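# Bridge three sticks across posts above the blue disc

## Task

Place all three sticks so that each one's long axis, running from end to end, crosses directly above the blue disc painted on the table. When finished, no stick may be in contact with the table and every post must remain upright at its original spot. Any number of the arms may be used.

## Robot and tools

ROBOTS. Three identical i2rt Big YAM arms, arm1, arm2 and arm3. Each has six revolute joints, a two-finger gripper and a wrist camera. Room cameras cam_high and cam_low are fixed; each arm has its own wrist camera (arm1_cam_wrist, arm2_cam_wrist, arm3_cam_wrist). The hand reaches roughly 1.0 m from the joint1 axis.

FRAMES. Every pose is expressed in one shared scene frame: origin on the floor, +z up, metres. Arm feet (base_link), with each foot facing along its own +x: arm1 at x=+0.624 y=-0.003 z=+0.807 quat_wxyz=(+0.001, +0.001, -0.001, -1.000); arm2 at x=-0.313 y=+0.541 z=+0.735 quat_wxyz=(+0.868, +0.007, +0.004, -0.496); arm3 at x=-0.300 y=-0.533 z=+0.752 quat_wxyz=(+0.853, +0.000, +0.000, +0.522). The table tops beneath the arms are at z=+0.720. The reported "hand" point lies between the finger pads, about 1 cm back from the tips. The fingers extend along the hand's +z axis and close along its y axis. hand_target is the hand pose implied by the joint targets the drive currently holds. Printed hand positions can be off, more so at long reach.

JOINTS (absolute radians, with the tolerance for "done"): joint1_rad -2.879 to 2.879 ±0.045, rotation about the foot, positive counter-clockwise from above, 0 facing the foot's +x. joint2_rad 0 to 3.141 ±0.14, shoulder; 0 holds the upper arm back and near level, increasing raises it up and forward. joint3_rad 0 to 3.019 ±0.09, elbow; 0 is folded, increasing opens. joint4_rad -1.692 to 1.57 ±0.055, hand pitch, positive tips fingers up. joint5_rad -1.57 to 1.57 ±0.03, sideways swing, positive to the arm's right. joint6_rad -2.094 to 2.094 ±0.035, roll, positive clockwise viewed from behind the hand. gripper_m 0 to 0.093 ±0.003 metres, the fingertip gap; pad force is roughly 50 to 64 N.

TOOL move. Arguments are arm1, arm2, arm3 (one object per arm; omit an arm to leave it on its previous command) and cameras. Inside an arm's object:
- joints: an object mapping joint names to absolute target values (radians, gripper in metres), ranges as above.
- target: a list of 7 numbers [x, y, z, qw, qx, qy, qz], an absolute hand pose in the scene frame (metres, quaternion w first). The hand travels a straight line from its current hand_target toward it. When target is given, joints may contain only gripper_m.
- speed: top speed of that straight path in m/s, 0.002 to 0.5, default 0.25; rotation capped at twice that in rad/s. Only valid with target.
All motions in one call start at once; hand paths across arms are stretched to finish together. A path lasts 0.5 to 10 s and stops short if it would need more; an action never exceeds 15 s. Each control step clips the path pose to within 100 mm and 20 degrees of the measured hand, then solves damped inverse kinematics, favouring position. Expect a centimetre or more of error, lag, overshoot of speed near full stretch, and wide swings when moving by joints. Paths do not avoid obstacles or other arms. Unknown keys make a call invalid; out-of-range values are refused, and a refusal cancels the remaining move, wait and finished_scene calls in that reply. A call with no arm action just reports state and images.

cameras: list of camera names or ["all"]; omitted or null means all, [] means none. The "pictures" line gives image order; images may trail the state slightly.

wait: seconds from 0 to 10, plus optional cameras; commands nothing new. zoom_image: camera and region [x0, y0, x1, y1] in pixels, top-left origin, at most 504 by 504, taken from the latest image of that camera. read_manual: only returns licence text. finished_scene: scene (the current scene number); ends it irreversibly, so only call it once the sticks rest correctly without help. After ending the first scene, make no further calls in that reply.

RESULTS. The "move" line lists each arm given a motion with "done" or its worst status. joint_status/hand_status values: off_target (stopped away from target, may still push); time_out (joint couldn't finish; it keeps a nearby target within 0.375, 0.375, 0.113, 0.225, 0.075, 0.3 rad for joints 1-6 and keeps pushing; on_its_own lists those still moving); not_followed (a safety check withheld the targets; "joint command not followed" or "pose unreachable"; the arm may keep trying until given new targets). In on_its_own, "held at" is the target, not the reading. Arms under "as last shown" weren't commanded and read "not commanded". Joint velocities are rad/s (gripper m/s); "within noise" means stationary. Joint torques are total drive output in N m, signed toward larger joint values, with per-unit offsets; values 3 and 4 wrap at ±28. Gripping a hard part, gripper_m reads up to about 0.005 m below its width (some grippers up to 0.002 above); closed on nothing it reads 0.000 to 0.003. Full force arrives about 0.005 m below the first-contact reading. Release by commanding a gap well above the reading. MOTOR HOT appears at 85 °C; at 100 °C the arm goes limp for 30-60 s or more (OVER-TEMPERATURE FAULT, keys read limit_stop_at_motor_heat; resend targets afterward).

AVOID. Arms push without stopping on contact, so sustained pushing, stretched holds and unreachable poses heat motors; ease a stalled joint by sending its reported position. Hard arm-to-arm pressing (including one gripper closing on another's fingers) ends the scene; the collision check can be late and ignores fingers, gripper housings and wrist cameras. Don't knock objects out of the work area, drop parts from height, release moving parts, or strike fixed or heavy items. Objects may occasionally be nudged by outside pushes.

Each tool is called as name(argument=value, ...), one argument or row to a line, values as JSON.

## Session

move(
  cameras=["cam_high","cam_low"],
)

zoom_image(
  camera="cam_high",
  region=[300, 80, 640, 420],
)

Scene clock: 0.00 s.
Joint torques (N m): no reading
Heat: arm1: hottest joint1_rad 30 °C; arm2: hottest joint2_rad 30 °C; arm3: hottest joint2_rad 36 °C.
Joint velocities: within noise
arm1.joint_positions: joint1_rad=-0.126 joint2_rad=+0.554 joint3_rad=+1.440 joint4_rad=-1.328 joint5_rad=-0.212 joint6_rad=-0.024 gripper_m=+0.09396
arm1.joint_status: not commanded
arm1.hand: x=+0.4224 y=-0.0126 z=+1.3852 quat_wxyz=(-0.051, -0.843, -0.014, +0.536) (m; scene frame)
arm1.hand_target: x=+0.4259 y=-0.0130 z=+1.3947 quat_wxyz=(-0.049, -0.836, -0.015, +0.546) (m; scene frame)
arm1.hand_status: not commanded
arm2.joint_positions: joint1_rad=-0.023 joint2_rad=+0.640 joint3_rad=+1.413 joint4_rad=-1.216 joint5_rad=-0.279 joint6_rad=-0.395 gripper_m=+0.09396
arm2.joint_status: not commanded
arm2.hand: x=-0.1503 y=+0.3360 z=+1.3055 quat_wxyz=(-0.471, -0.208, -0.817, +0.258) (m; scene frame)
arm2.hand_target: x=-0.1521 y=+0.3391 z=+1.3197 quat_wxyz=(-0.481, -0.203, -0.810, +0.268) (m; scene frame)
arm2.hand_status: not commanded
arm3.joint_positions: joint1_rad=+0.027 joint2_rad=+0.445 joint3_rad=+1.326 joint4_rad=-1.200 joint5_rad=-0.092 joint6_rad=-0.287 gripper_m=+0.09396
arm3.joint_status: not commanded
arm3.hand: x=-0.2337 y=-0.3580 z=+1.3243 quat_wxyz=(-0.520, +0.546, -0.598, -0.272) (m; scene frame)
arm3.hand_target: x=-0.2353 y=-0.3613 z=+1.3363 quat_wxyz=(-0.530, +0.541, -0.592, -0.276) (m; scene frame)
arm3.hand_status: not commanded
pictures: cam_high, cam_low
Images, in order (width x height): cam_high 896x504, cam_low 896x504.

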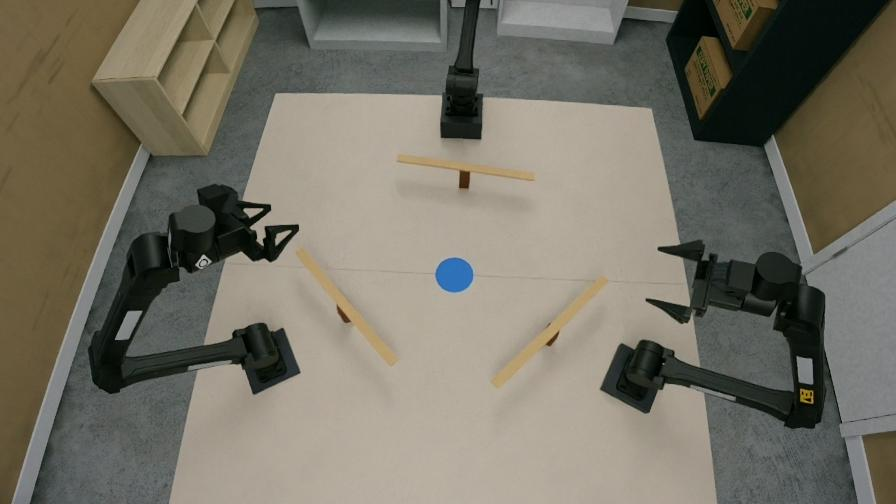

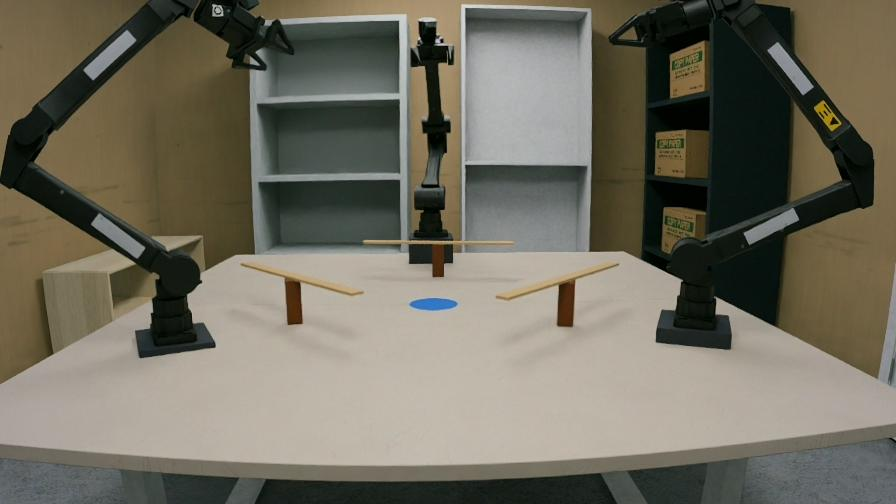

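Scaled by 1.482 from the camera's 896x504 image, which has a finer 1280x720 frame.

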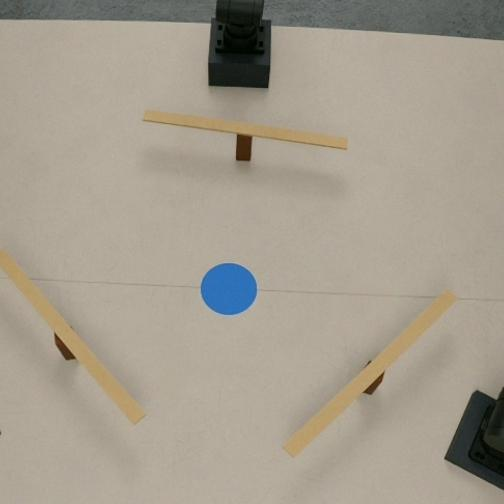

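move(
  arm1={"target":[0.346,0.033,0.93,0,0.7507,0.6607,0],"joints":{"gripper_m":0.06},"speed":0.4},
  arm2={"target":[-0.102,0.3465,0.93,0,0.9262,0.3770,0],"joints":{"gripper_m":0.06},"speed":0.4},
  arm3={"target":[-0.1545,-0.297,0.93,0,-0.9191,0.3939,0],"joints":{"gripper_m":0.06},"speed":0.4},
  cameras=["arm1_cam_wrist","arm2_cam_wrist","arm3_cam_wrist"],
)

Scene clock: 7.90 s.
Joint torques (N m): arm1=[0.97 -5.54 8.88 0.44 -0.04 -0.12] | arm2=[0.85 -4.48 8.77 0.79 0.07 0.08] | arm3=[-0.85 -7 10.41 0.53 0.01 -0.11]
Heat: arm1: hottest joint1_rad 30 °C; arm2: hottest joint2_rad 30 °C; arm3: hottest joint2_rad 36 °C.
move: arm1 done; arm2 done; arm3 done
Joint velocities: within noise
arm1.joint_positions: joint1_rad=-0.130 joint2_rad=+1.128 joint3_rad=+0.784 joint4_rad=-1.234 joint5_rad=+0.000 joint6_rad=-1.559 gripper_m=+0.06011
arm1.joint_status: all done
arm1.hand: x=+0.3477 y=+0.0337 z=+0.9314 quat_wxyz=(-0.004, -0.755, -0.656, -0.002) (m; scene frame)
arm1.hand_target: x=+0.3460 y=+0.0330 z=+0.9300 quat_wxyz=(+0.000, -0.751, -0.661, +0.000) (m; scene frame)
arm1.hand_status: done (0.002 m and 0.9 deg from the pose sent, 0.464 m and 100.2 deg at the start)
arm2.joint_positions: joint1_rad=+0.320 joint2_rad=+1.080 joint3_rad=+0.953 joint4_rad=-1.441 joint5_rad=+0.014 joint6_rad=+1.632 gripper_m=+0.06012
arm2.joint_status: all done
arm2.hand: x=-0.1024 y=+0.3491 z=+0.9319 quat_wxyz=(+0.003, -0.923, -0.385, +0.002) (m; scene frame)
arm2.hand_target: x=-0.1020 y=+0.3465 z=+0.9300 quat_wxyz=(+0.000, -0.926, -0.377, +0.000) (m; scene frame)
arm2.hand_status: done (0.003 m and 1.1 deg from the pose sent, 0.379 m and 119.9 deg at the start)
arm3.joint_positions: joint1_rad=-0.084 joint2_rad=+1.081 joint3_rad=+0.882 joint4_rad=-1.395 joint5_rad=-0.002 joint6_rad=-1.300 gripper_m=+0.06009
arm3.joint_status: all done
arm3.hand: x=-0.1563 y=-0.3022 z=+0.9256 quat_wxyz=(+0.011, +0.915, -0.402, -0.003) (m; scene frame)
arm3.hand_target: x=-0.1546 y=-0.2970 z=+0.9301 quat_wxyz=(+0.000, +0.919, -0.394, +0.000) (m; scene frame)
arm3.hand_status: done (0.007 m and 1.7 deg from the pose sent, 0.407 m and 85.0 deg at the start)
pictures: arm1_cam_wrist, arm2_cam_wrist, arm3_cam_wrist
Images, in order (width x height): arm1_cam_wrist 672x504, arm2_cam_wrist 672x504, arm3_cam_wrist 672x504.

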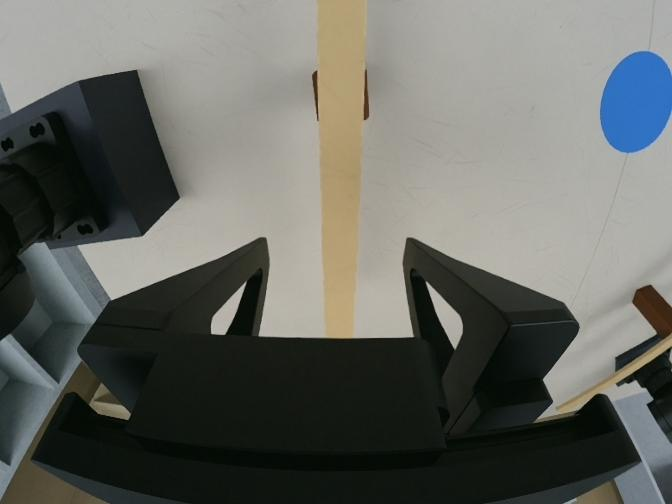

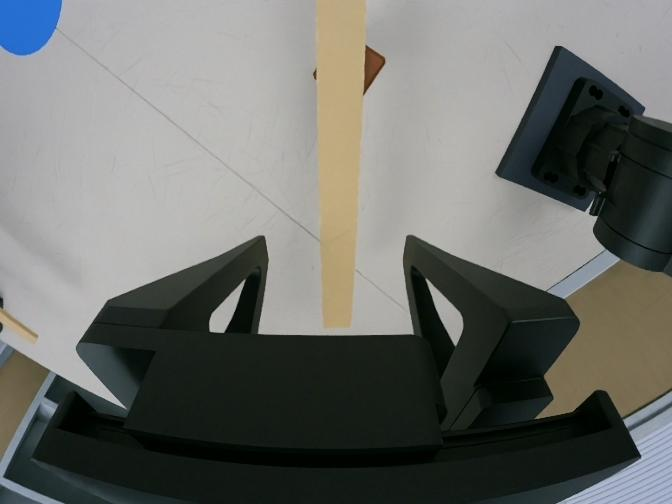

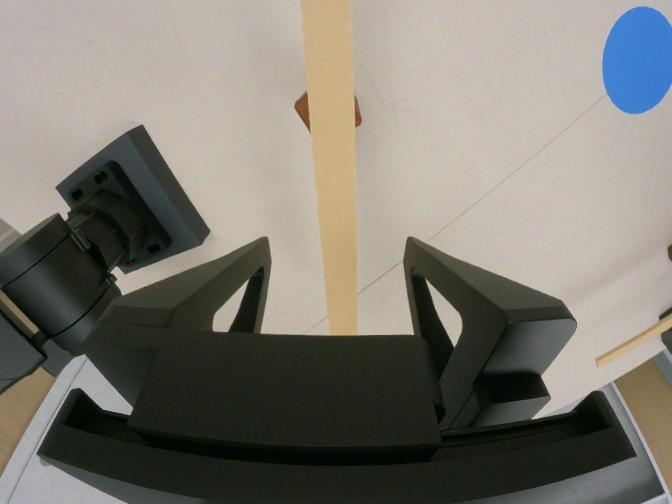

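move(
  arm1={"target":[0.346,0.033,0.822,0,0.7507,0.6607,0],"speed":0.2},
  arm2={"target":[-0.102,0.3465,0.822,0,0.9262,0.3770,0],"speed":0.2},
  arm3={"target":[-0.1545,-0.296,0.822,0,-0.9255,0.3786,0],"speed":0.2},
  cameras=["arm1_cam_wrist","arm2_cam_wrist","arm3_cam_wrist","cam_low"],
)

zoom_image(
  camera="cam_low",
  region=[220, 180, 660, 360],
)

Scene clock: 9.77 s.
Joint torques (N m): arm1=[1.26 -6.48 7.19 0.42 -0.03 -0.1] | arm2=[0.56 -4.78 8.25 0.81 0.07 0.07] | arm3=[-0.85 -7.47 9.36 0.62 -0.01 -0.11]
Heat: arm1: hottest joint1_rad 30 °C; arm2: hottest joint2_rad 30 °C; arm3: hottest joint2_rad 36 °C.
move: arm1 done; arm2 done; arm3 done
Joint velocities: within noise
arm1.joint_positions: joint1_rad=-0.130 joint2_rad=+1.313 joint3_rad=+0.603 joint4_rad=-0.867 joint5_rad=+0.000 joint6_rad=-1.560 gripper_m=+0.06011
arm1.joint_status: not commanded
arm1.hand: x=+0.3475 y=+0.0335 z=+0.8234 quat_wxyz=(-0.004, -0.754, -0.656, -0.002) (m; scene frame)
arm1.hand_target: x=+0.3460 y=+0.0330 z=+0.8220 quat_wxyz=(+0.000, -0.751, -0.661, +0.000) (m; scene frame)
arm1.hand_status: done (0.002 m and 0.8 deg from the pose sent, 0.109 m and 0.9 deg at the start)
arm2.joint_positions: joint1_rad=+0.319 joint2_rad=+1.178 joint3_rad=+0.726 joint4_rad=-1.117 joint5_rad=+0.014 joint6_rad=+1.633 gripper_m=+0.06012
arm2.joint_status: not commanded
arm2.hand: x=-0.1022 y=+0.3501 z=+0.8231 quat_wxyz=(+0.004, -0.923, -0.384, +0.003) (m; scene frame)
arm2.hand_target: x=-0.1020 y=+0.3465 z=+0.8221 quat_wxyz=(+0.000, -0.926, -0.377, +0.000) (m; scene frame)
arm2.hand_status: done (0.004 m and 1.0 deg from the pose sent, 0.110 m and 1.1 deg at the start)
arm3.joint_positions: joint1_rad=-0.084 joint2_rad=+1.198 joint3_rad=+0.666 joint4_rad=-1.060 joint5_rad=-0.001 joint6_rad=-1.331 gripper_m=+0.06009
arm3.joint_status: not commanded
arm3.hand: x=-0.1568 y=-0.3032 z=+0.8187 quat_wxyz=(+0.010, +0.922, -0.388, -0.002) (m; scene frame)
arm3.hand_target: x=-0.1546 y=-0.2961 z=+0.8221 quat_wxyz=(+0.000, +0.926, -0.379, +0.000) (m; scene frame)
arm3.hand_status: done (0.008 m and 1.7 deg from the pose sent, 0.104 m and 3.3 deg at the start)
pictures: arm1_cam_wrist, arm2_cam_wrist, arm3_cam_wrist, cam_low
Images, in order (width x height): arm1_cam_wrist 672x504, arm2_cam_wrist 672x504, arm3_cam_wrist 672x504, cam_low 896x504.

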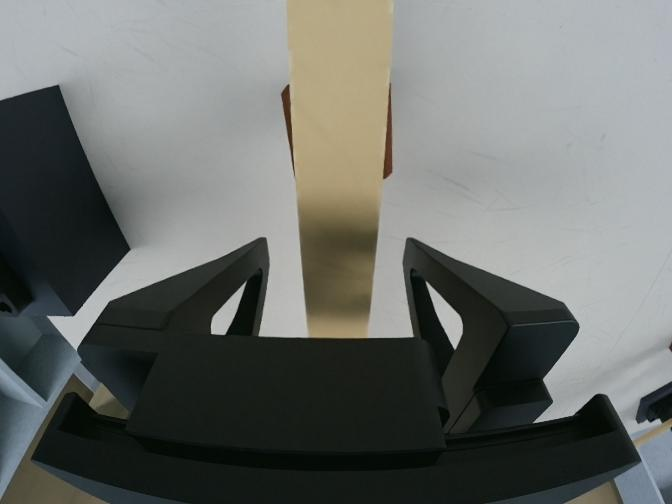

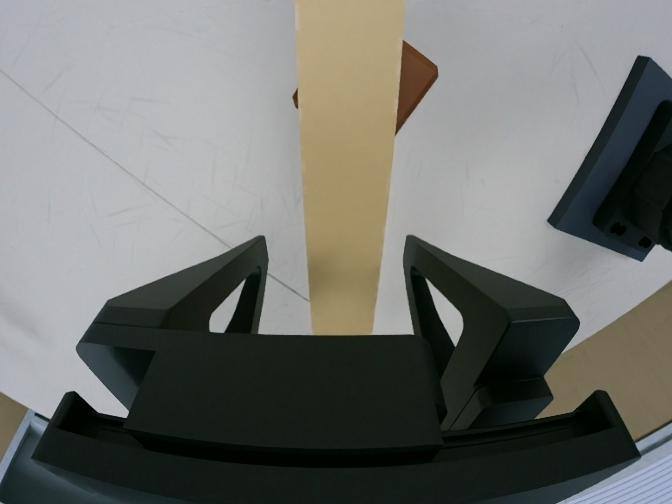

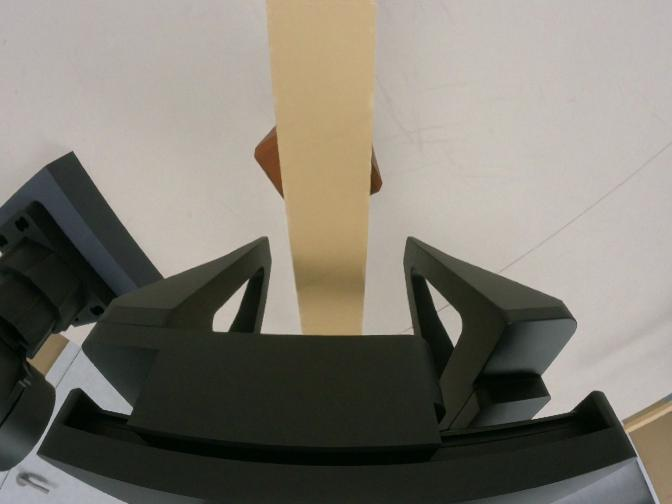

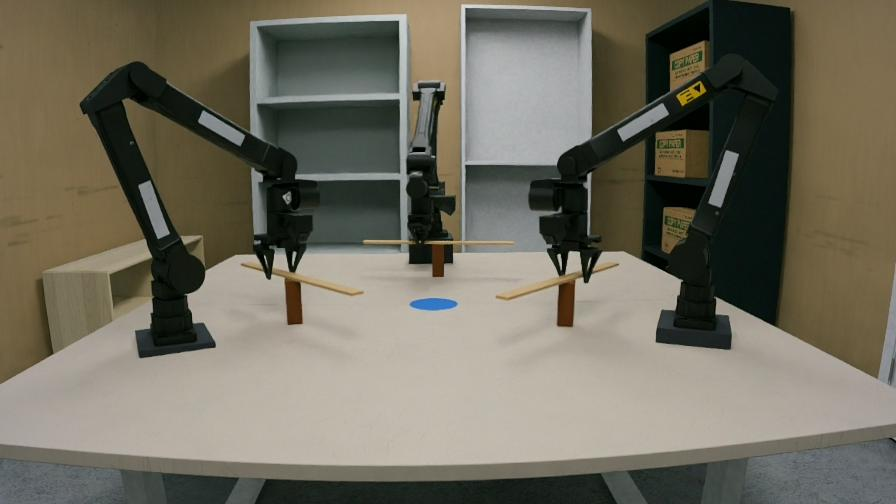

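Scaled by 1.145 from the camera's 896x504 image, which has a finer 1280x720 frame.

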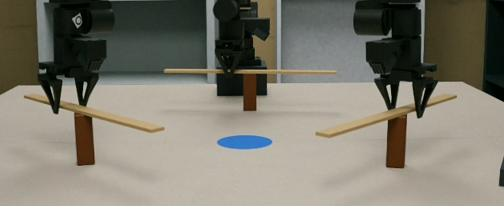

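move(
  arm1={"joints":{"gripper_m":0.03}},
  arm2={"joints":{"gripper_m":0.03}},
  arm3={"joints":{"gripper_m":0.03}},
  cameras=["arm1_cam_wrist","arm2_cam_wrist","arm3_cam_wrist"],
)

move(
  arm1={"joints":{"gripper_m":0.018}},
  arm2={"joints":{"gripper_m":0.018}},
  arm3={"joints":{"gripper_m":0.018}},
  cameras=["arm1_cam_wrist","arm2_cam_wrist","arm3_cam_wrist","cam_low","cam_high"],
)

Scene clock: 11.53 s.
Joint torques (N m): arm1=[0.97 -6.07 7.46 0.34 -0.01 -0.11] | arm2=[0.56 -4.84 8.1 0.79 0.07 0.07] | arm3=[-0.62 -7.36 9.46 0.49 -0.02 -0.1]
Heat: arm1: hottest joint1_rad 30 °C; arm2: hottest joint2_rad 30 °C; arm3: hottest joint2_rad 36 °C.
move: arm1 done; arm2 done; arm3 done
Joint velocities: within noise
arm1.joint_positions: joint1_rad=-0.130 joint2_rad=+1.313 joint3_rad=+0.603 joint4_rad=-0.867 joint5_rad=+0.000 joint6_rad=-1.561 gripper_m=+0.03011
arm1.joint_status: all done
arm1.hand: x=+0.3474 y=+0.0335 z=+0.8234 quat_wxyz=(-0.004, -0.754, -0.657, -0.002) (m; scene frame)
arm1.hand_target: x=+0.3460 y=+0.0330 z=+0.8220 quat_wxyz=(+0.000, -0.751, -0.661, +0.000) (m; scene frame)
arm1.hand_status: not commanded
arm2.joint_positions: joint1_rad=+0.318 joint2_rad=+1.178 joint3_rad=+0.726 joint4_rad=-1.116 joint5_rad=+0.014 joint6_rad=+1.633 gripper_m=+0.03012
arm2.joint_status: all done
arm2.hand: x=-0.1021 y=+0.3499 z=+0.8231 quat_wxyz=(+0.003, -0.923, -0.384, +0.002) (m; scene frame)
arm2.hand_target: x=-0.1021 y=+0.3465 z=+0.8221 quat_wxyz=(+0.000, -0.926, -0.377, +0.000) (m; scene frame)
arm2.hand_status: not commanded
arm3.joint_positions: joint1_rad=-0.084 joint2_rad=+1.198 joint3_rad=+0.666 joint4_rad=-1.060 joint5_rad=-0.001 joint6_rad=-1.332 gripper_m=+0.03009
arm3.joint_status: all done
arm3.hand: x=-0.1568 y=-0.3031 z=+0.8187 quat_wxyz=(+0.010, +0.922, -0.388, -0.002) (m; scene frame)
arm3.hand_target: x=-0.1546 y=-0.2961 z=+0.8221 quat_wxyz=(+0.000, +0.926, -0.379, +0.000) (m; scene frame)
arm3.hand_status: not commanded
pictures: arm1_cam_wrist, arm2_cam_wrist, arm3_cam_wrist
Images, in order (width x height): arm1_cam_wrist 672x504, arm2_cam_wrist 672x504, arm3_cam_wrist 672x504.

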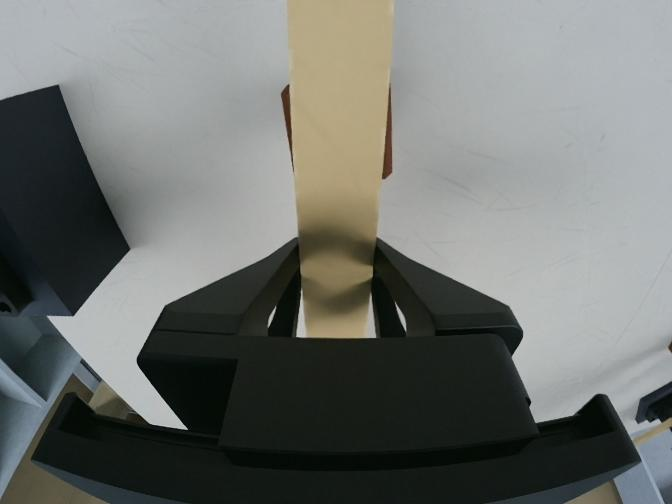

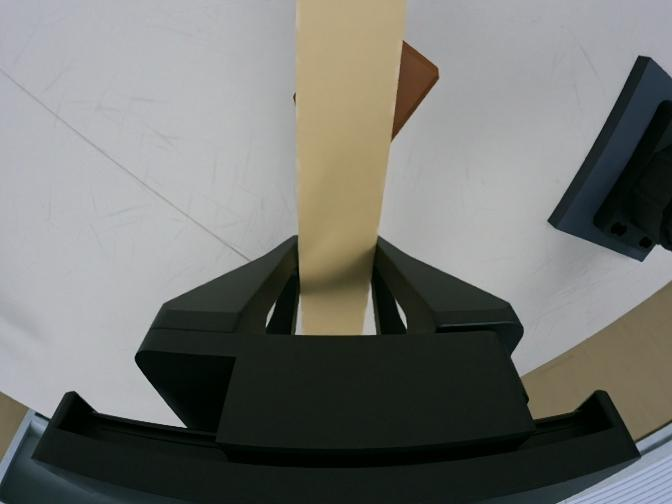

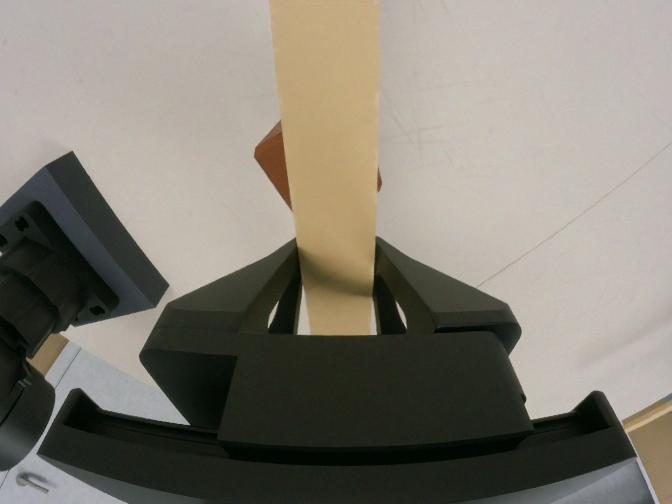

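Scene clock: 11.97 s.
Joint torques (N m): arm1=[1.9 -6.71 7.28 0.47 -0.01 -0.08] | arm2=[0.62 -4.78 8.1 0.77 0.08 0.06] | arm3=[-0.56 -7.41 9.42 0.54 0 -0.1]
Heat: arm1: hottest joint1_rad 30 °C; arm2: hottest joint2_rad 30 °C; arm3: hottest joint2_rad 36 °C.
move: arm1 off_target; arm2 off_target; arm3 off_target
Joint velocities: within noise
arm1.joint_positions: joint1_rad=-0.130 joint2_rad=+1.313 joint3_rad=+0.603 joint4_rad=-0.866 joint5_rad=+0.000 joint6_rad=-1.562 gripper_m=+0.02769
arm1.joint_status: gripper_m off_target (ended at +0.02771, target +0.01800)
arm1.hand: x=+0.3473 y=+0.0335 z=+0.8234 quat_wxyz=(-0.004, -0.754, -0.657, -0.001) (m; scene frame)
arm1.hand_target: x=+0.3459 y=+0.0330 z=+0.8220 quat_wxyz=(+0.000, -0.751, -0.661, +0.000) (m; scene frame)
arm1.hand_status: not commanded
arm2.joint_positions: joint1_rad=+0.318 joint2_rad=+1.178 joint3_rad=+0.726 joint4_rad=-1.116 joint5_rad=+0.014 joint6_rad=+1.633 gripper_m=+0.02706
arm2.joint_status: gripper_m off_target (ended at +0.02708, target +0.01800)
arm2.hand: x=-0.1021 y=+0.3499 z=+0.8231 quat_wxyz=(+0.003, -0.923, -0.384, +0.002) (m; scene frame)
arm2.hand_target: x=-0.1021 y=+0.3465 z=+0.8221 quat_wxyz=(+0.000, -0.926, -0.377, +0.000) (m; scene frame)
arm2.hand_status: not commanded
arm3.joint_positions: joint1_rad=-0.084 joint2_rad=+1.198 joint3_rad=+0.666 joint4_rad=-1.060 joint5_rad=-0.001 joint6_rad=-1.333 gripper_m=+0.02728
arm3.joint_status: gripper_m off_target (ended at +0.02731, target +0.01800)
arm3.hand: x=-0.1568 y=-0.3031 z=+0.8187 quat_wxyz=(+0.010, +0.922, -0.387, -0.002) (m; scene frame)
arm3.hand_target: x=-0.1546 y=-0.2961 z=+0.8221 quat_wxyz=(+0.000, +0.926, -0.379, +0.000) (m; scene frame)
arm3.hand_status: not commanded
pictures: arm1_cam_wrist, arm2_cam_wrist, arm3_cam_wrist, cam_high, cam_low
Images, in order (width x height): arm1_cam_wrist 672x504, arm2_cam_wrist 672x504, arm3_cam_wrist 672x504, cam_high 896x504, cam_low 896x504.

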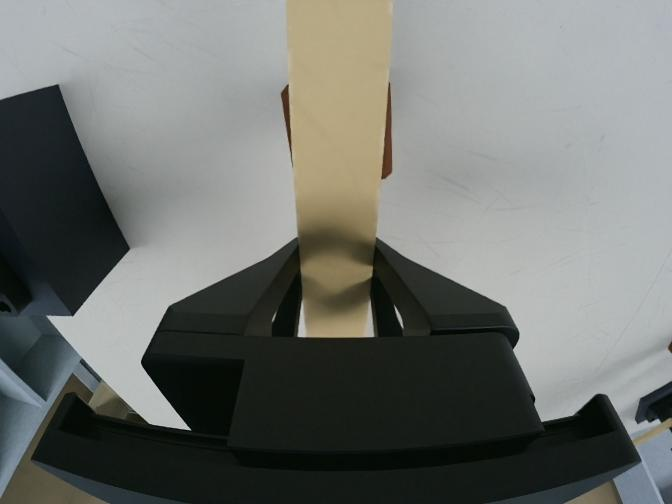

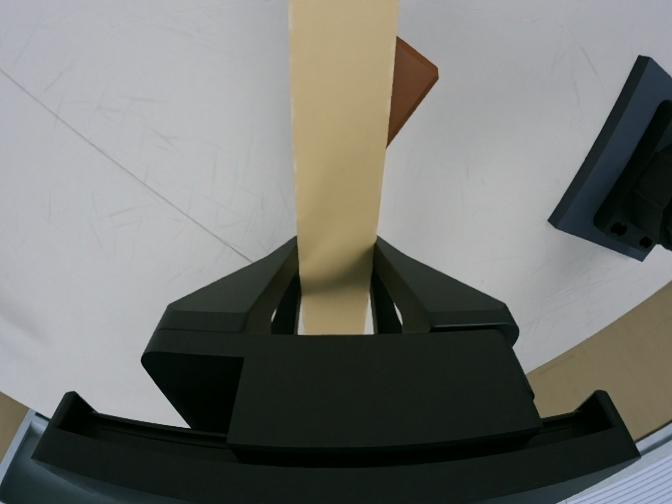

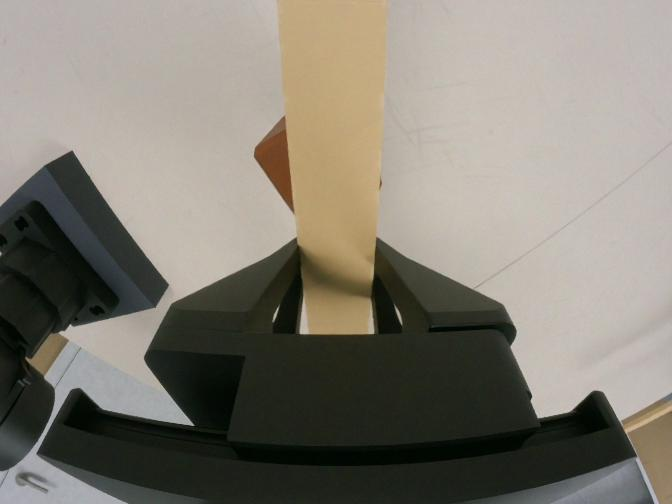

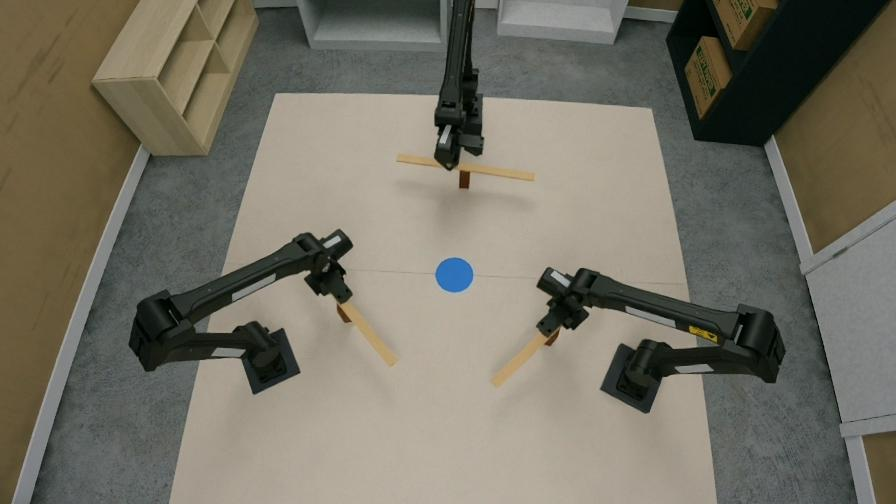

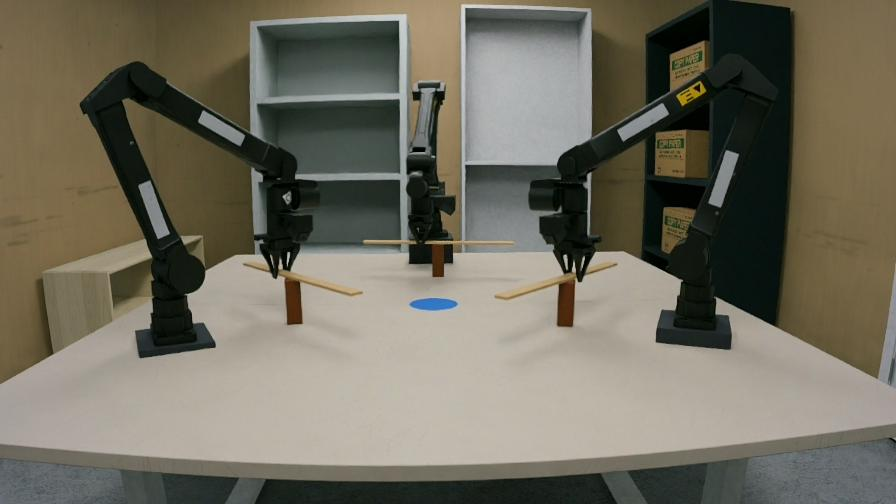

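move(
  arm1={"target":[0.346,0.033,0.902,0,0.7507,0.6607,0],"speed":0.2},
  arm2={"target":[-0.102,0.3465,0.902,0,0.9262,0.3770,0],"speed":0.2},
  arm3={"target":[-0.1545,-0.296,0.902,0,-0.9255,0.3786,0],"speed":0.2},
  cameras=["cam_low"],
)

Scene clock: 13.63 s.
Joint torques (N m): arm1=[0.67 -5.19 12.11 -0.7 -0.03 -0.03] | arm2=[0.85 -4.78 12.96 -0.31 0.12 0.1] | arm3=[-0.85 -7.3 12.7 -0.14 -0.06 -0.09]
Heat: arm1: hottest joint1_rad 30 °C; arm2: hottest joint2_rad 30 °C; arm3: hottest joint2_rad 36 °C.
move: arm1 off_target; arm2 off_target; arm3 off_target
Joint velocities: within noise
arm1.joint_positions: joint1_rad=-0.130 joint2_rad=+1.160 joint3_rad=+0.686 joint4_rad=-1.120 joint5_rad=+0.000 joint6_rad=-1.562 gripper_m=+0.02769
arm1.joint_status: not commanded
arm1.hand: x=+0.3595 y=+0.0322 z=+0.8890 quat_wxyz=(-0.010, -0.754, -0.657, -0.008) (m; scene frame)
arm1.hand_target: x=+0.3464 y=+0.0329 z=+0.9018 quat_wxyz=(+0.000, -0.751, -0.661, +0.000) (m; scene frame)
arm1.hand_status: off_target (0.019 m and 1.6 deg from the pose sent, 0.079 m and 0.7 deg at the start)
arm2.joint_positions: joint1_rad=+0.318 joint2_rad=+1.098 joint3_rad=+0.829 joint4_rad=-1.339 joint5_rad=+0.013 joint6_rad=+1.633 gripper_m=+0.02706
arm2.joint_status: not commanded
arm2.hand: x=-0.1130 y=+0.3588 z=+0.8813 quat_wxyz=(+0.021, -0.923, -0.384, +0.010) (m; scene frame)
arm2.hand_target: x=-0.1027 y=+0.3471 z=+0.9017 quat_wxyz=(+0.000, -0.926, -0.377, +0.000) (m; scene frame)
arm2.hand_status: off_target (0.026 m and 2.8 deg from the pose sent, 0.079 m and 1.0 deg at the start)
arm3.joint_positions: joint1_rad=-0.084 joint2_rad=+1.101 joint3_rad=+0.792 joint4_rad=-1.295 joint5_rad=+0.000 joint6_rad=-1.333 gripper_m=+0.02728
arm3.joint_status: not commanded
arm3.hand: x=-0.1589 y=-0.3068 z=+0.8875 quat_wxyz=(+0.016, +0.922, -0.387, -0.003) (m; scene frame)
arm3.hand_target: x=-0.1548 y=-0.2964 z=+0.9018 quat_wxyz=(+0.000, +0.926, -0.379, +0.000) (m; scene frame)
arm3.hand_status: off_target (0.019 m and 2.1 deg from the pose sent, 0.084 m and 1.6 deg at the start)
pictures: cam_low
Images, in order (width x height): cam_low 896x504.

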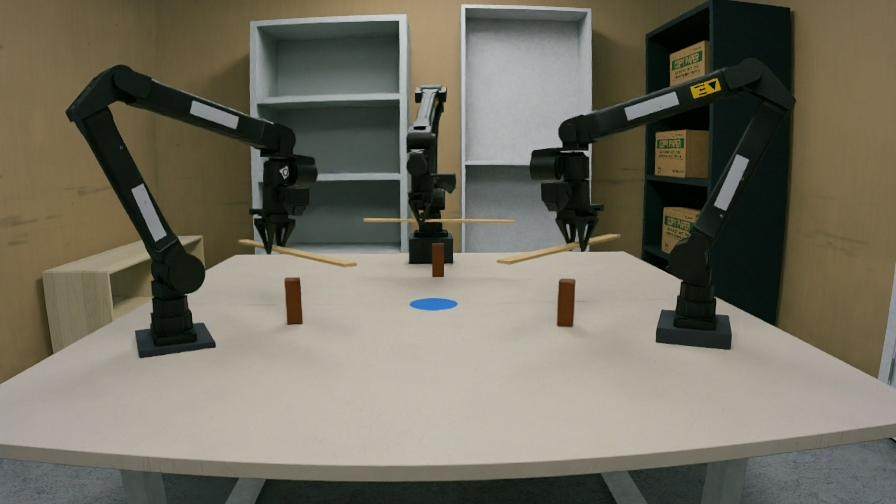

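move(
  arm1={"target":[0.326,-0.0115,0.91,-0.00135,-0.9983,-0.0270,0.05],"speed":0.4},
  arm2={"target":[-0.130,0.293,0.91,0.0433,0.5009,0.8641,-0.0251],"speed":0.4},
  cameras=["cam_high"],
)

move(
  arm3={"target":[-0.179,-0.263,0.91,0.0429,-0.5121,0.8574,0.0256],"speed":0.4},
  cameras=["cam_high","cam_low"],
)

zoom_image(
  camera="cam_high",
  region=[300, 80, 640, 420],
)

Scene clock: 17.63 s.
Joint torques (N m): arm1=[1.2 -6.3 12.08 0.91 0.08 0.03] | arm2=[0.62 -5.89 13.65 0.96 -0.02 -0.08] | arm3=[-0.79 -6.89 12.66 -0.23 -0.04 -0.11]
Heat: arm1: hottest joint1_rad 30 °C; arm2: hottest joint2_rad 30 °C; arm3: hottest joint2_rad 36 °C.
move: arm1 off_target; arm2 off_target
Joint velocities: within noise
arm1.joint_positions: joint1_rad=+0.022 joint2_rad=+1.140 joint3_rad=+0.686 joint4_rad=-1.076 joint5_rad=-0.003 joint6_rad=-0.030 gripper_m=+0.02769
arm1.joint_status: not commanded
arm1.hand: x=+0.3454 y=-0.0093 z=+0.8942 quat_wxyz=(-0.003, -0.999, -0.027, +0.020) (m; scene frame)
arm1.hand_target: x=+0.3268 y=-0.0115 z=+0.9103 quat_wxyz=(-0.002, -0.998, -0.027, +0.050) (m; scene frame)
arm1.hand_status: off_target (0.025 m and 3.5 deg from the pose sent, 0.059 m and 79.3 deg at the start)
arm2.joint_positions: joint1_rad=+0.137 joint2_rad=+1.090 joint3_rad=+0.829 joint4_rad=-1.289 joint5_rad=+0.027 joint6_rad=+0.147 gripper_m=+0.02715
arm2.joint_status: not commanded
arm2.hand: x=-0.1431 y=+0.3145 z=+0.8824 quat_wxyz=(-0.001, -0.501, -0.865, +0.009) (m; scene frame)
arm2.hand_target: x=-0.1312 y=+0.2945 z=+0.9103 quat_wxyz=(-0.043, -0.501, -0.864, +0.026) (m; scene frame)
arm2.hand_status: off_target (0.037 m and 5.2 deg from the pose sent, 0.074 m and 75.0 deg at the start)
arm3: as last shown
pictures: cam_high
Images, in order (width x height): cam_high 896x504.

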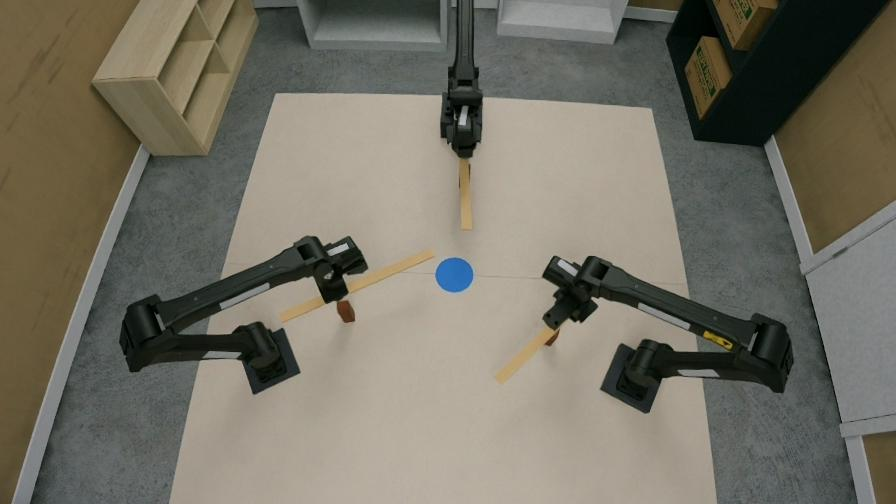

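Scene clock: 20.27 s.
Joint torques (N m): arm1=[1.2 -6.01 12.04 0.79 0.08 0.04] | arm2=[0.56 -5.89 13.68 0.99 -0.01 -0.08] | arm3=[-0.62 -8.59 13.04 0.79 0.12 0.1]
Heat: arm1: hottest joint1_rad 30 °C; arm2: hottest joint2_rad 30 °C; arm3: hottest joint2_rad 36 °C.
move: arm3 off_target
Joint velocities: within noise
arm1.joint_positions: joint1_rad=+0.023 joint2_rad=+1.140 joint3_rad=+0.686 joint4_rad=-1.076 joint5_rad=-0.003 joint6_rad=-0.029 gripper_m=+0.02769
arm1.joint_status: not commanded
arm1.hand: x=+0.3454 y=-0.0094 z=+0.8942 quat_wxyz=(-0.003, -0.999, -0.027, +0.020) (m; scene frame)
arm1.hand_target: x=+0.3268 y=-0.0116 z=+0.9103 quat_wxyz=(-0.002, -0.998, -0.027, +0.050) (m; scene frame)
arm1.hand_status: not commanded
arm2: as last shown
arm2.joint_positions: joint1_rad=+0.137 joint2_rad=+1.090 joint3_rad=+0.829 joint4_rad=-1.289 joint5_rad=+0.027 joint6_rad=+0.146 gripper_m=+0.02715
arm2.hand: x=-0.1431 y=+0.3145 z=+0.8824 quat_wxyz=(-0.001, -0.501, -0.866, +0.009) (m; scene frame)
arm3.joint_positions: joint1_rad=+0.049 joint2_rad=+1.089 joint3_rad=+0.792 joint4_rad=-1.243 joint5_rad=+0.005 joint6_rad=+0.065 gripper_m=+0.02739
arm3.joint_status: not commanded
arm3.hand: x=-0.1841 y=-0.2791 z=+0.8905 quat_wxyz=(-0.014, +0.515, -0.857, -0.007) (m; scene frame)
arm3.hand_target: x=-0.1794 y=-0.2639 z=+0.9101 quat_wxyz=(-0.043, +0.512, -0.857, -0.026) (m; scene frame)
arm3.hand_status: off_target (0.026 m and 3.9 deg from the pose sent, 0.053 m and 73.1 deg at the start)
pictures: cam_high, cam_low
Images, in order (width x height): cam_high 896x504, cam_low 896x504.

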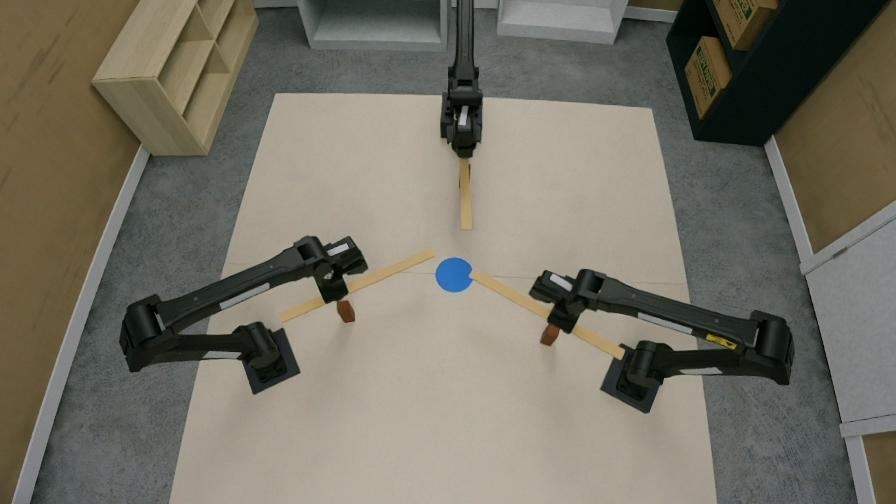

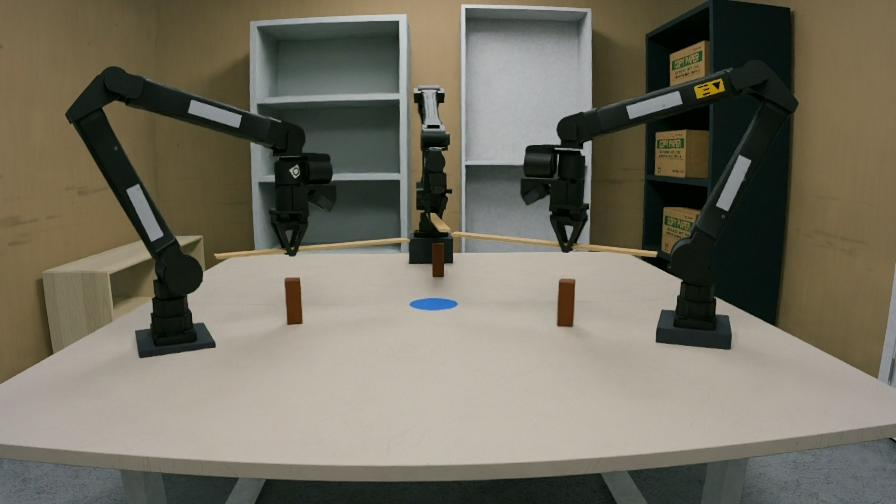

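Scaled by 1.482 from the camera's 896x504 image, which has a finer 1280x720 frame.

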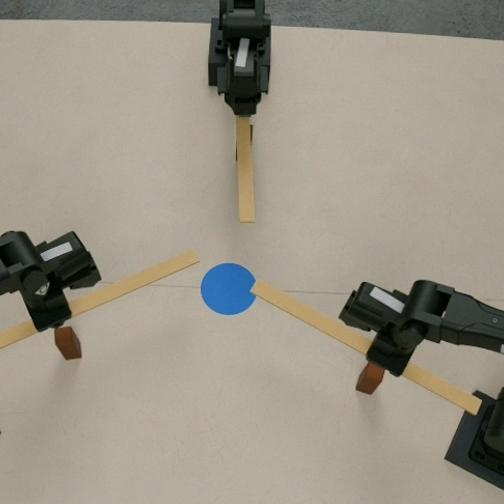

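move(
  arm1={"target":[0.32,-0.0115,0.905,-0.0034,-0.9918,-0.0268,0.1247],"speed":0.25},
  arm2={"target":[-0.100,0.241,0.846,0.0950,0.4985,0.8600,-0.0551],"speed":0.25},
  arm3={"target":[-0.175,-0.256,0.905,0.1071,-0.5088,0.8518,0.0639],"speed":0.25},
  cameras=["cam_high","cam_low"],
)

zoom_image(
  camera="cam_low",
  region=[200, 180, 680, 360],
)

Scene clock: 24.43 s.
Joint torques (N m): arm1=[0.56 -4.78 9.03 1.42 -0.08 0.02] | arm2=[0.62 -6.89 8.55 1.47 0.13 -0.09] | arm3=[-0.32 -7.3 10.73 1.2 0.14 0.1]
Heat: arm1: hottest joint1_rad 30 °C; arm2: hottest joint2_rad 30 °C; arm3: hottest joint2_rad 36 °C.
move: arm1 done; arm2 done; arm3 off_target
Joint velocities: within noise
arm1.joint_positions: joint1_rad=+0.023 joint2_rad=+1.059 joint3_rad=+0.641 joint4_rad=-0.921 joint5_rad=-0.003 joint6_rad=-0.029 gripper_m=+0.02769
arm1.joint_status: not commanded
arm1.hand: x=+0.3225 y=-0.0100 z=+0.9040 quat_wxyz=(-0.002, -0.993, -0.027, +0.115) (m; scene frame)
arm1.hand_target: x=+0.3200 y=-0.0115 z=+0.9051 quat_wxyz=(-0.004, -0.992, -0.027, +0.125) (m; scene frame)
arm1.hand_status: done (0.003 m and 1.1 deg from the pose sent, 0.028 m and 12.1 deg at the start)
arm2.joint_positions: joint1_rad=+0.117 joint2_rad=+1.234 joint3_rad=+0.822 joint4_rad=-0.945 joint5_rad=+0.035 joint6_rad=+0.125 gripper_m=+0.02715
arm2.joint_status: not commanded
arm2.hand: x=-0.0989 y=+0.2454 z=+0.8451 quat_wxyz=(-0.088, -0.499, -0.861, +0.050) (m; scene frame)
arm2.hand_target: x=-0.1000 y=+0.2411 z=+0.8460 quat_wxyz=(-0.095, -0.499, -0.860, +0.055) (m; scene frame)
arm2.hand_status: done (0.005 m and 1.0 deg from the pose sent, 0.093 m and 12.0 deg at the start)
arm3.joint_positions: joint1_rad=+0.054 joint2_rad=+1.007 joint3_rad=+0.742 joint4_rad=-1.094 joint5_rad=+0.018 joint6_rad=+0.068 gripper_m=+0.02739
arm3.joint_status: not commanded
arm3.hand: x=-0.1758 y=-0.2629 z=+0.8966 quat_wxyz=(-0.092, +0.512, -0.853, -0.053) (m; scene frame)
arm3.hand_target: x=-0.1750 y=-0.2563 z=+0.9051 quat_wxyz=(-0.107, +0.509, -0.852, -0.064) (m; scene frame)
arm3.hand_status: off_target (0.011 m and 2.2 deg from the pose sent, 0.029 m and 12.5 deg at the start)
pictures: cam_high, cam_low
Images, in order (width x height): cam_high 896x504, cam_low 896x504.

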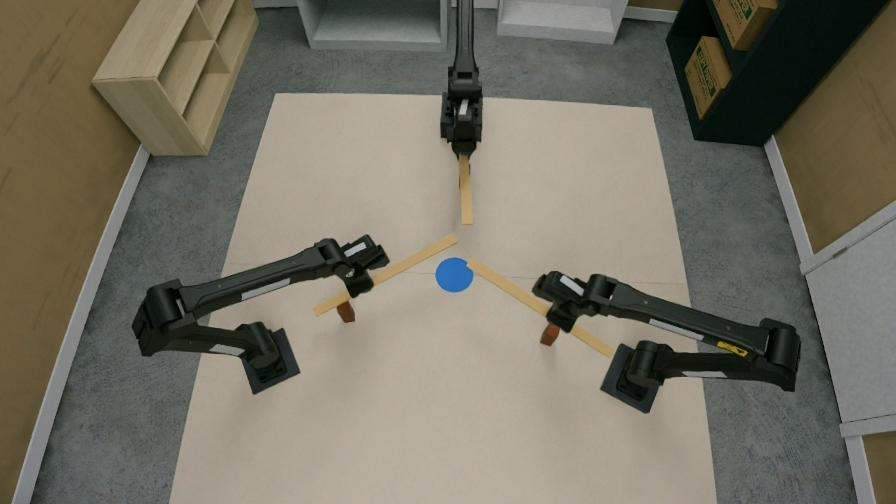

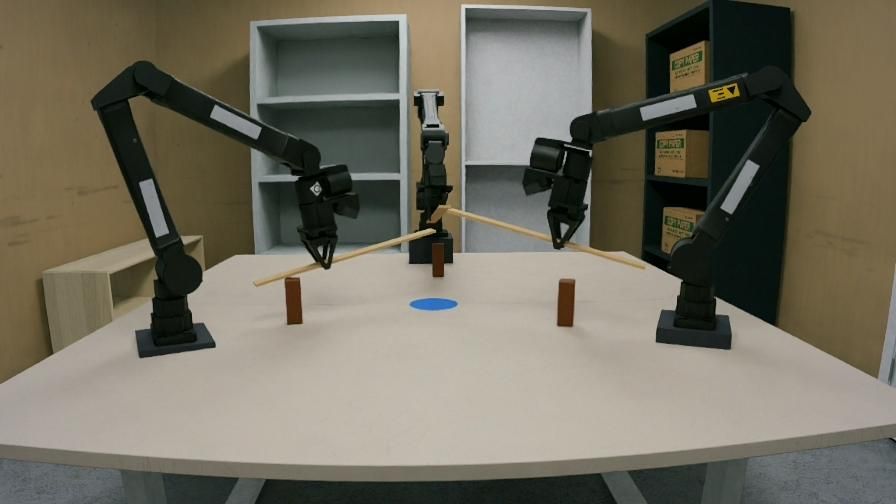

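Scaled by 1.050 from the camera's 896x504 image, which has a finer 1280x720 frame.

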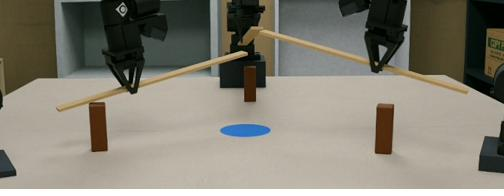

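move(
  arm3={"target":[-0.112,-0.135,0.900,0.1071,-0.5088,0.8518,0.0639],"speed":0.25},
  cameras=[],
)

move(
  arm1={"target":[0.190,-0.020,0.910,-0.0034,-0.9918,-0.0268,0.1247],"speed":0.25},
  arm3={"target":[-0.112,-0.135,0.864,0.1071,-0.5088,0.8518,0.0639],"speed":0.25},
  cameras=["cam_high","cam_low"],
)

zoom_image(
  camera="cam_high",
  region=[300, 80, 640, 420],
)

zoom_image(
  camera="cam_low",
  region=[200, 180, 680, 360],
)

Scene clock: 26.70 s.
Joint torques (N m): arm1=[1.85 -5.25 9.06 1.17 -0.06 0] | arm2=[0.62 -6.83 8.55 1.47 0.13 -0.08] | arm3=[-2.14 -12.4 13.7 0.9 -0.02 -0.09]
Heat: arm1: hottest joint1_rad 30 °C; arm2: hottest joint2_rad 30 °C; arm3: hottest joint2_rad 36 °C.
move: arm3 off_target
Joint velocities: within noise
arm1, arm2: as last shown
arm2.hand_target: x=-0.1000 y=+0.2410 z=+0.8460 quat_wxyz=(-0.095, -0.499, -0.860, +0.055) (m; scene frame)
arm3.joint_positions: joint1_rad=+0.046 joint2_rad=+1.385 joint3_rad=+0.999 joint4_rad=-0.991 joint5_rad=+0.017 joint6_rad=+0.068 gripper_m=+0.02739
arm3.joint_status: not commanded
arm3.hand: x=-0.1230 y=-0.1519 z=+0.8805 quat_wxyz=(-0.085, +0.509, -0.855, -0.048) (m; scene frame)
arm3.hand_target: x=-0.1125 y=-0.1359 z=+0.9005 quat_wxyz=(-0.107, +0.509, -0.852, -0.064) (m; scene frame)
arm3.hand_status: off_target (0.028 m and 3.1 deg from the pose sent, 0.143 m and 2.2 deg at the start)
pictures: none
No camera images: "cameras" was empty.

Scene clock: 27.80 s.
Joint torques (N m): arm1=[1.08 -8.47 12.46 0.85 0 0.08] | arm2=[0.62 -6.83 8.55 1.47 0.13 -0.08] | arm3=[-1.9 -12.45 10.28 1.18 -0.03 -0.08]
Heat: arm1: hottest joint1_rad 30 °C; arm2: hottest joint2_rad 30 °C; arm3: hottest joint2_rad 36 °C.
move: arm1 off_target; arm3 done
Joint velocities: within noise
arm1.joint_positions: joint1_rad=+0.032 joint2_rad=+1.410 joint3_rad=+0.912 joint4_rad=-0.864 joint5_rad=-0.003 joint6_rad=-0.021 gripper_m=+0.02769
arm1.joint_status: not commanded
arm1.hand: x=+0.2092 y=-0.0168 z=+0.8964 quat_wxyz=(-0.003, -0.994, -0.027, +0.103) (m; scene frame)
arm1.hand_target: x=+0.1908 y=-0.0201 z=+0.9104 quat_wxyz=(-0.004, -0.992, -0.027, +0.125) (m; scene frame)
arm1.hand_status: off_target (0.024 m and 2.5 deg from the pose sent, 0.133 m and 1.1 deg at the start)
arm2: as last shown
arm3.joint_positions: joint1_rad=+0.046 joint2_rad=+1.421 joint3_rad=+0.972 joint4_rad=-0.896 joint5_rad=+0.017 joint6_rad=+0.068 gripper_m=+0.02739
arm3.joint_status: not commanded
arm3.hand: x=-0.1182 y=-0.1411 z=+0.8604 quat_wxyz=(-0.098, +0.508, -0.854, -0.058) (m; scene frame)
arm3.hand_target: x=-0.1121 y=-0.1352 z=+0.8641 quat_wxyz=(-0.107, +0.509, -0.852, -0.064) (m; scene frame)
arm3.hand_status: done (0.009 m and 1.3 deg from the pose sent, 0.026 m and 3.2 deg at the start)
pictures: cam_high, cam_low
Images, in order (width x height): cam_high 896x504, cam_low 896x504.

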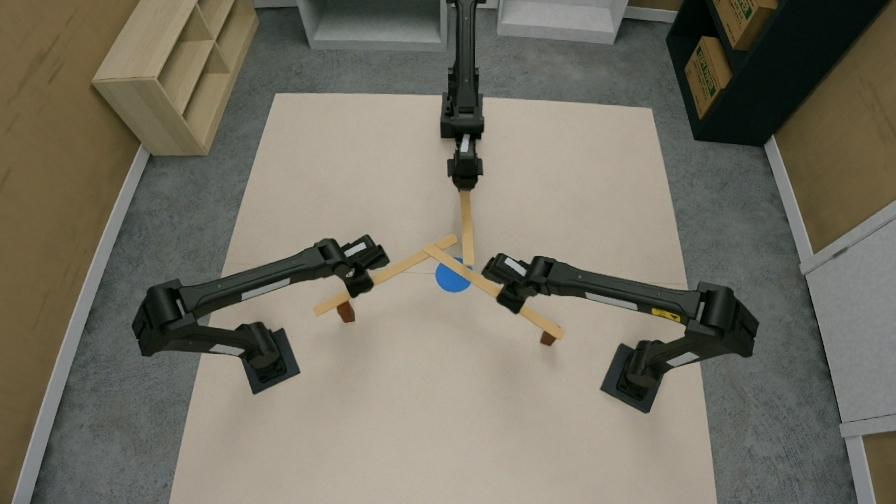

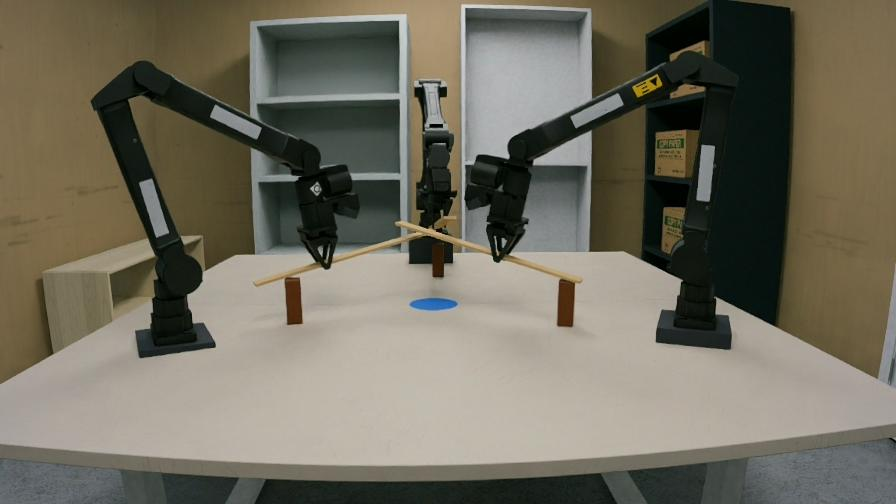

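Scaled by 1.482 from the camera's 896x504 image, which has a finer 1280x720 frame.

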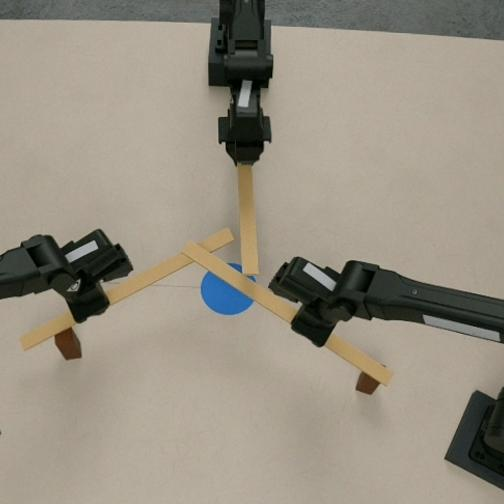

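Scaled by 1.050 from the camera's 896x504 image, which has a finer 1280x720 frame.

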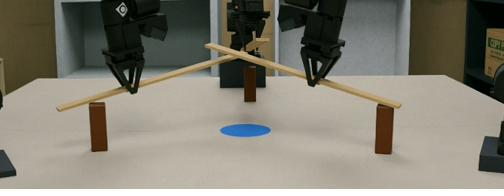

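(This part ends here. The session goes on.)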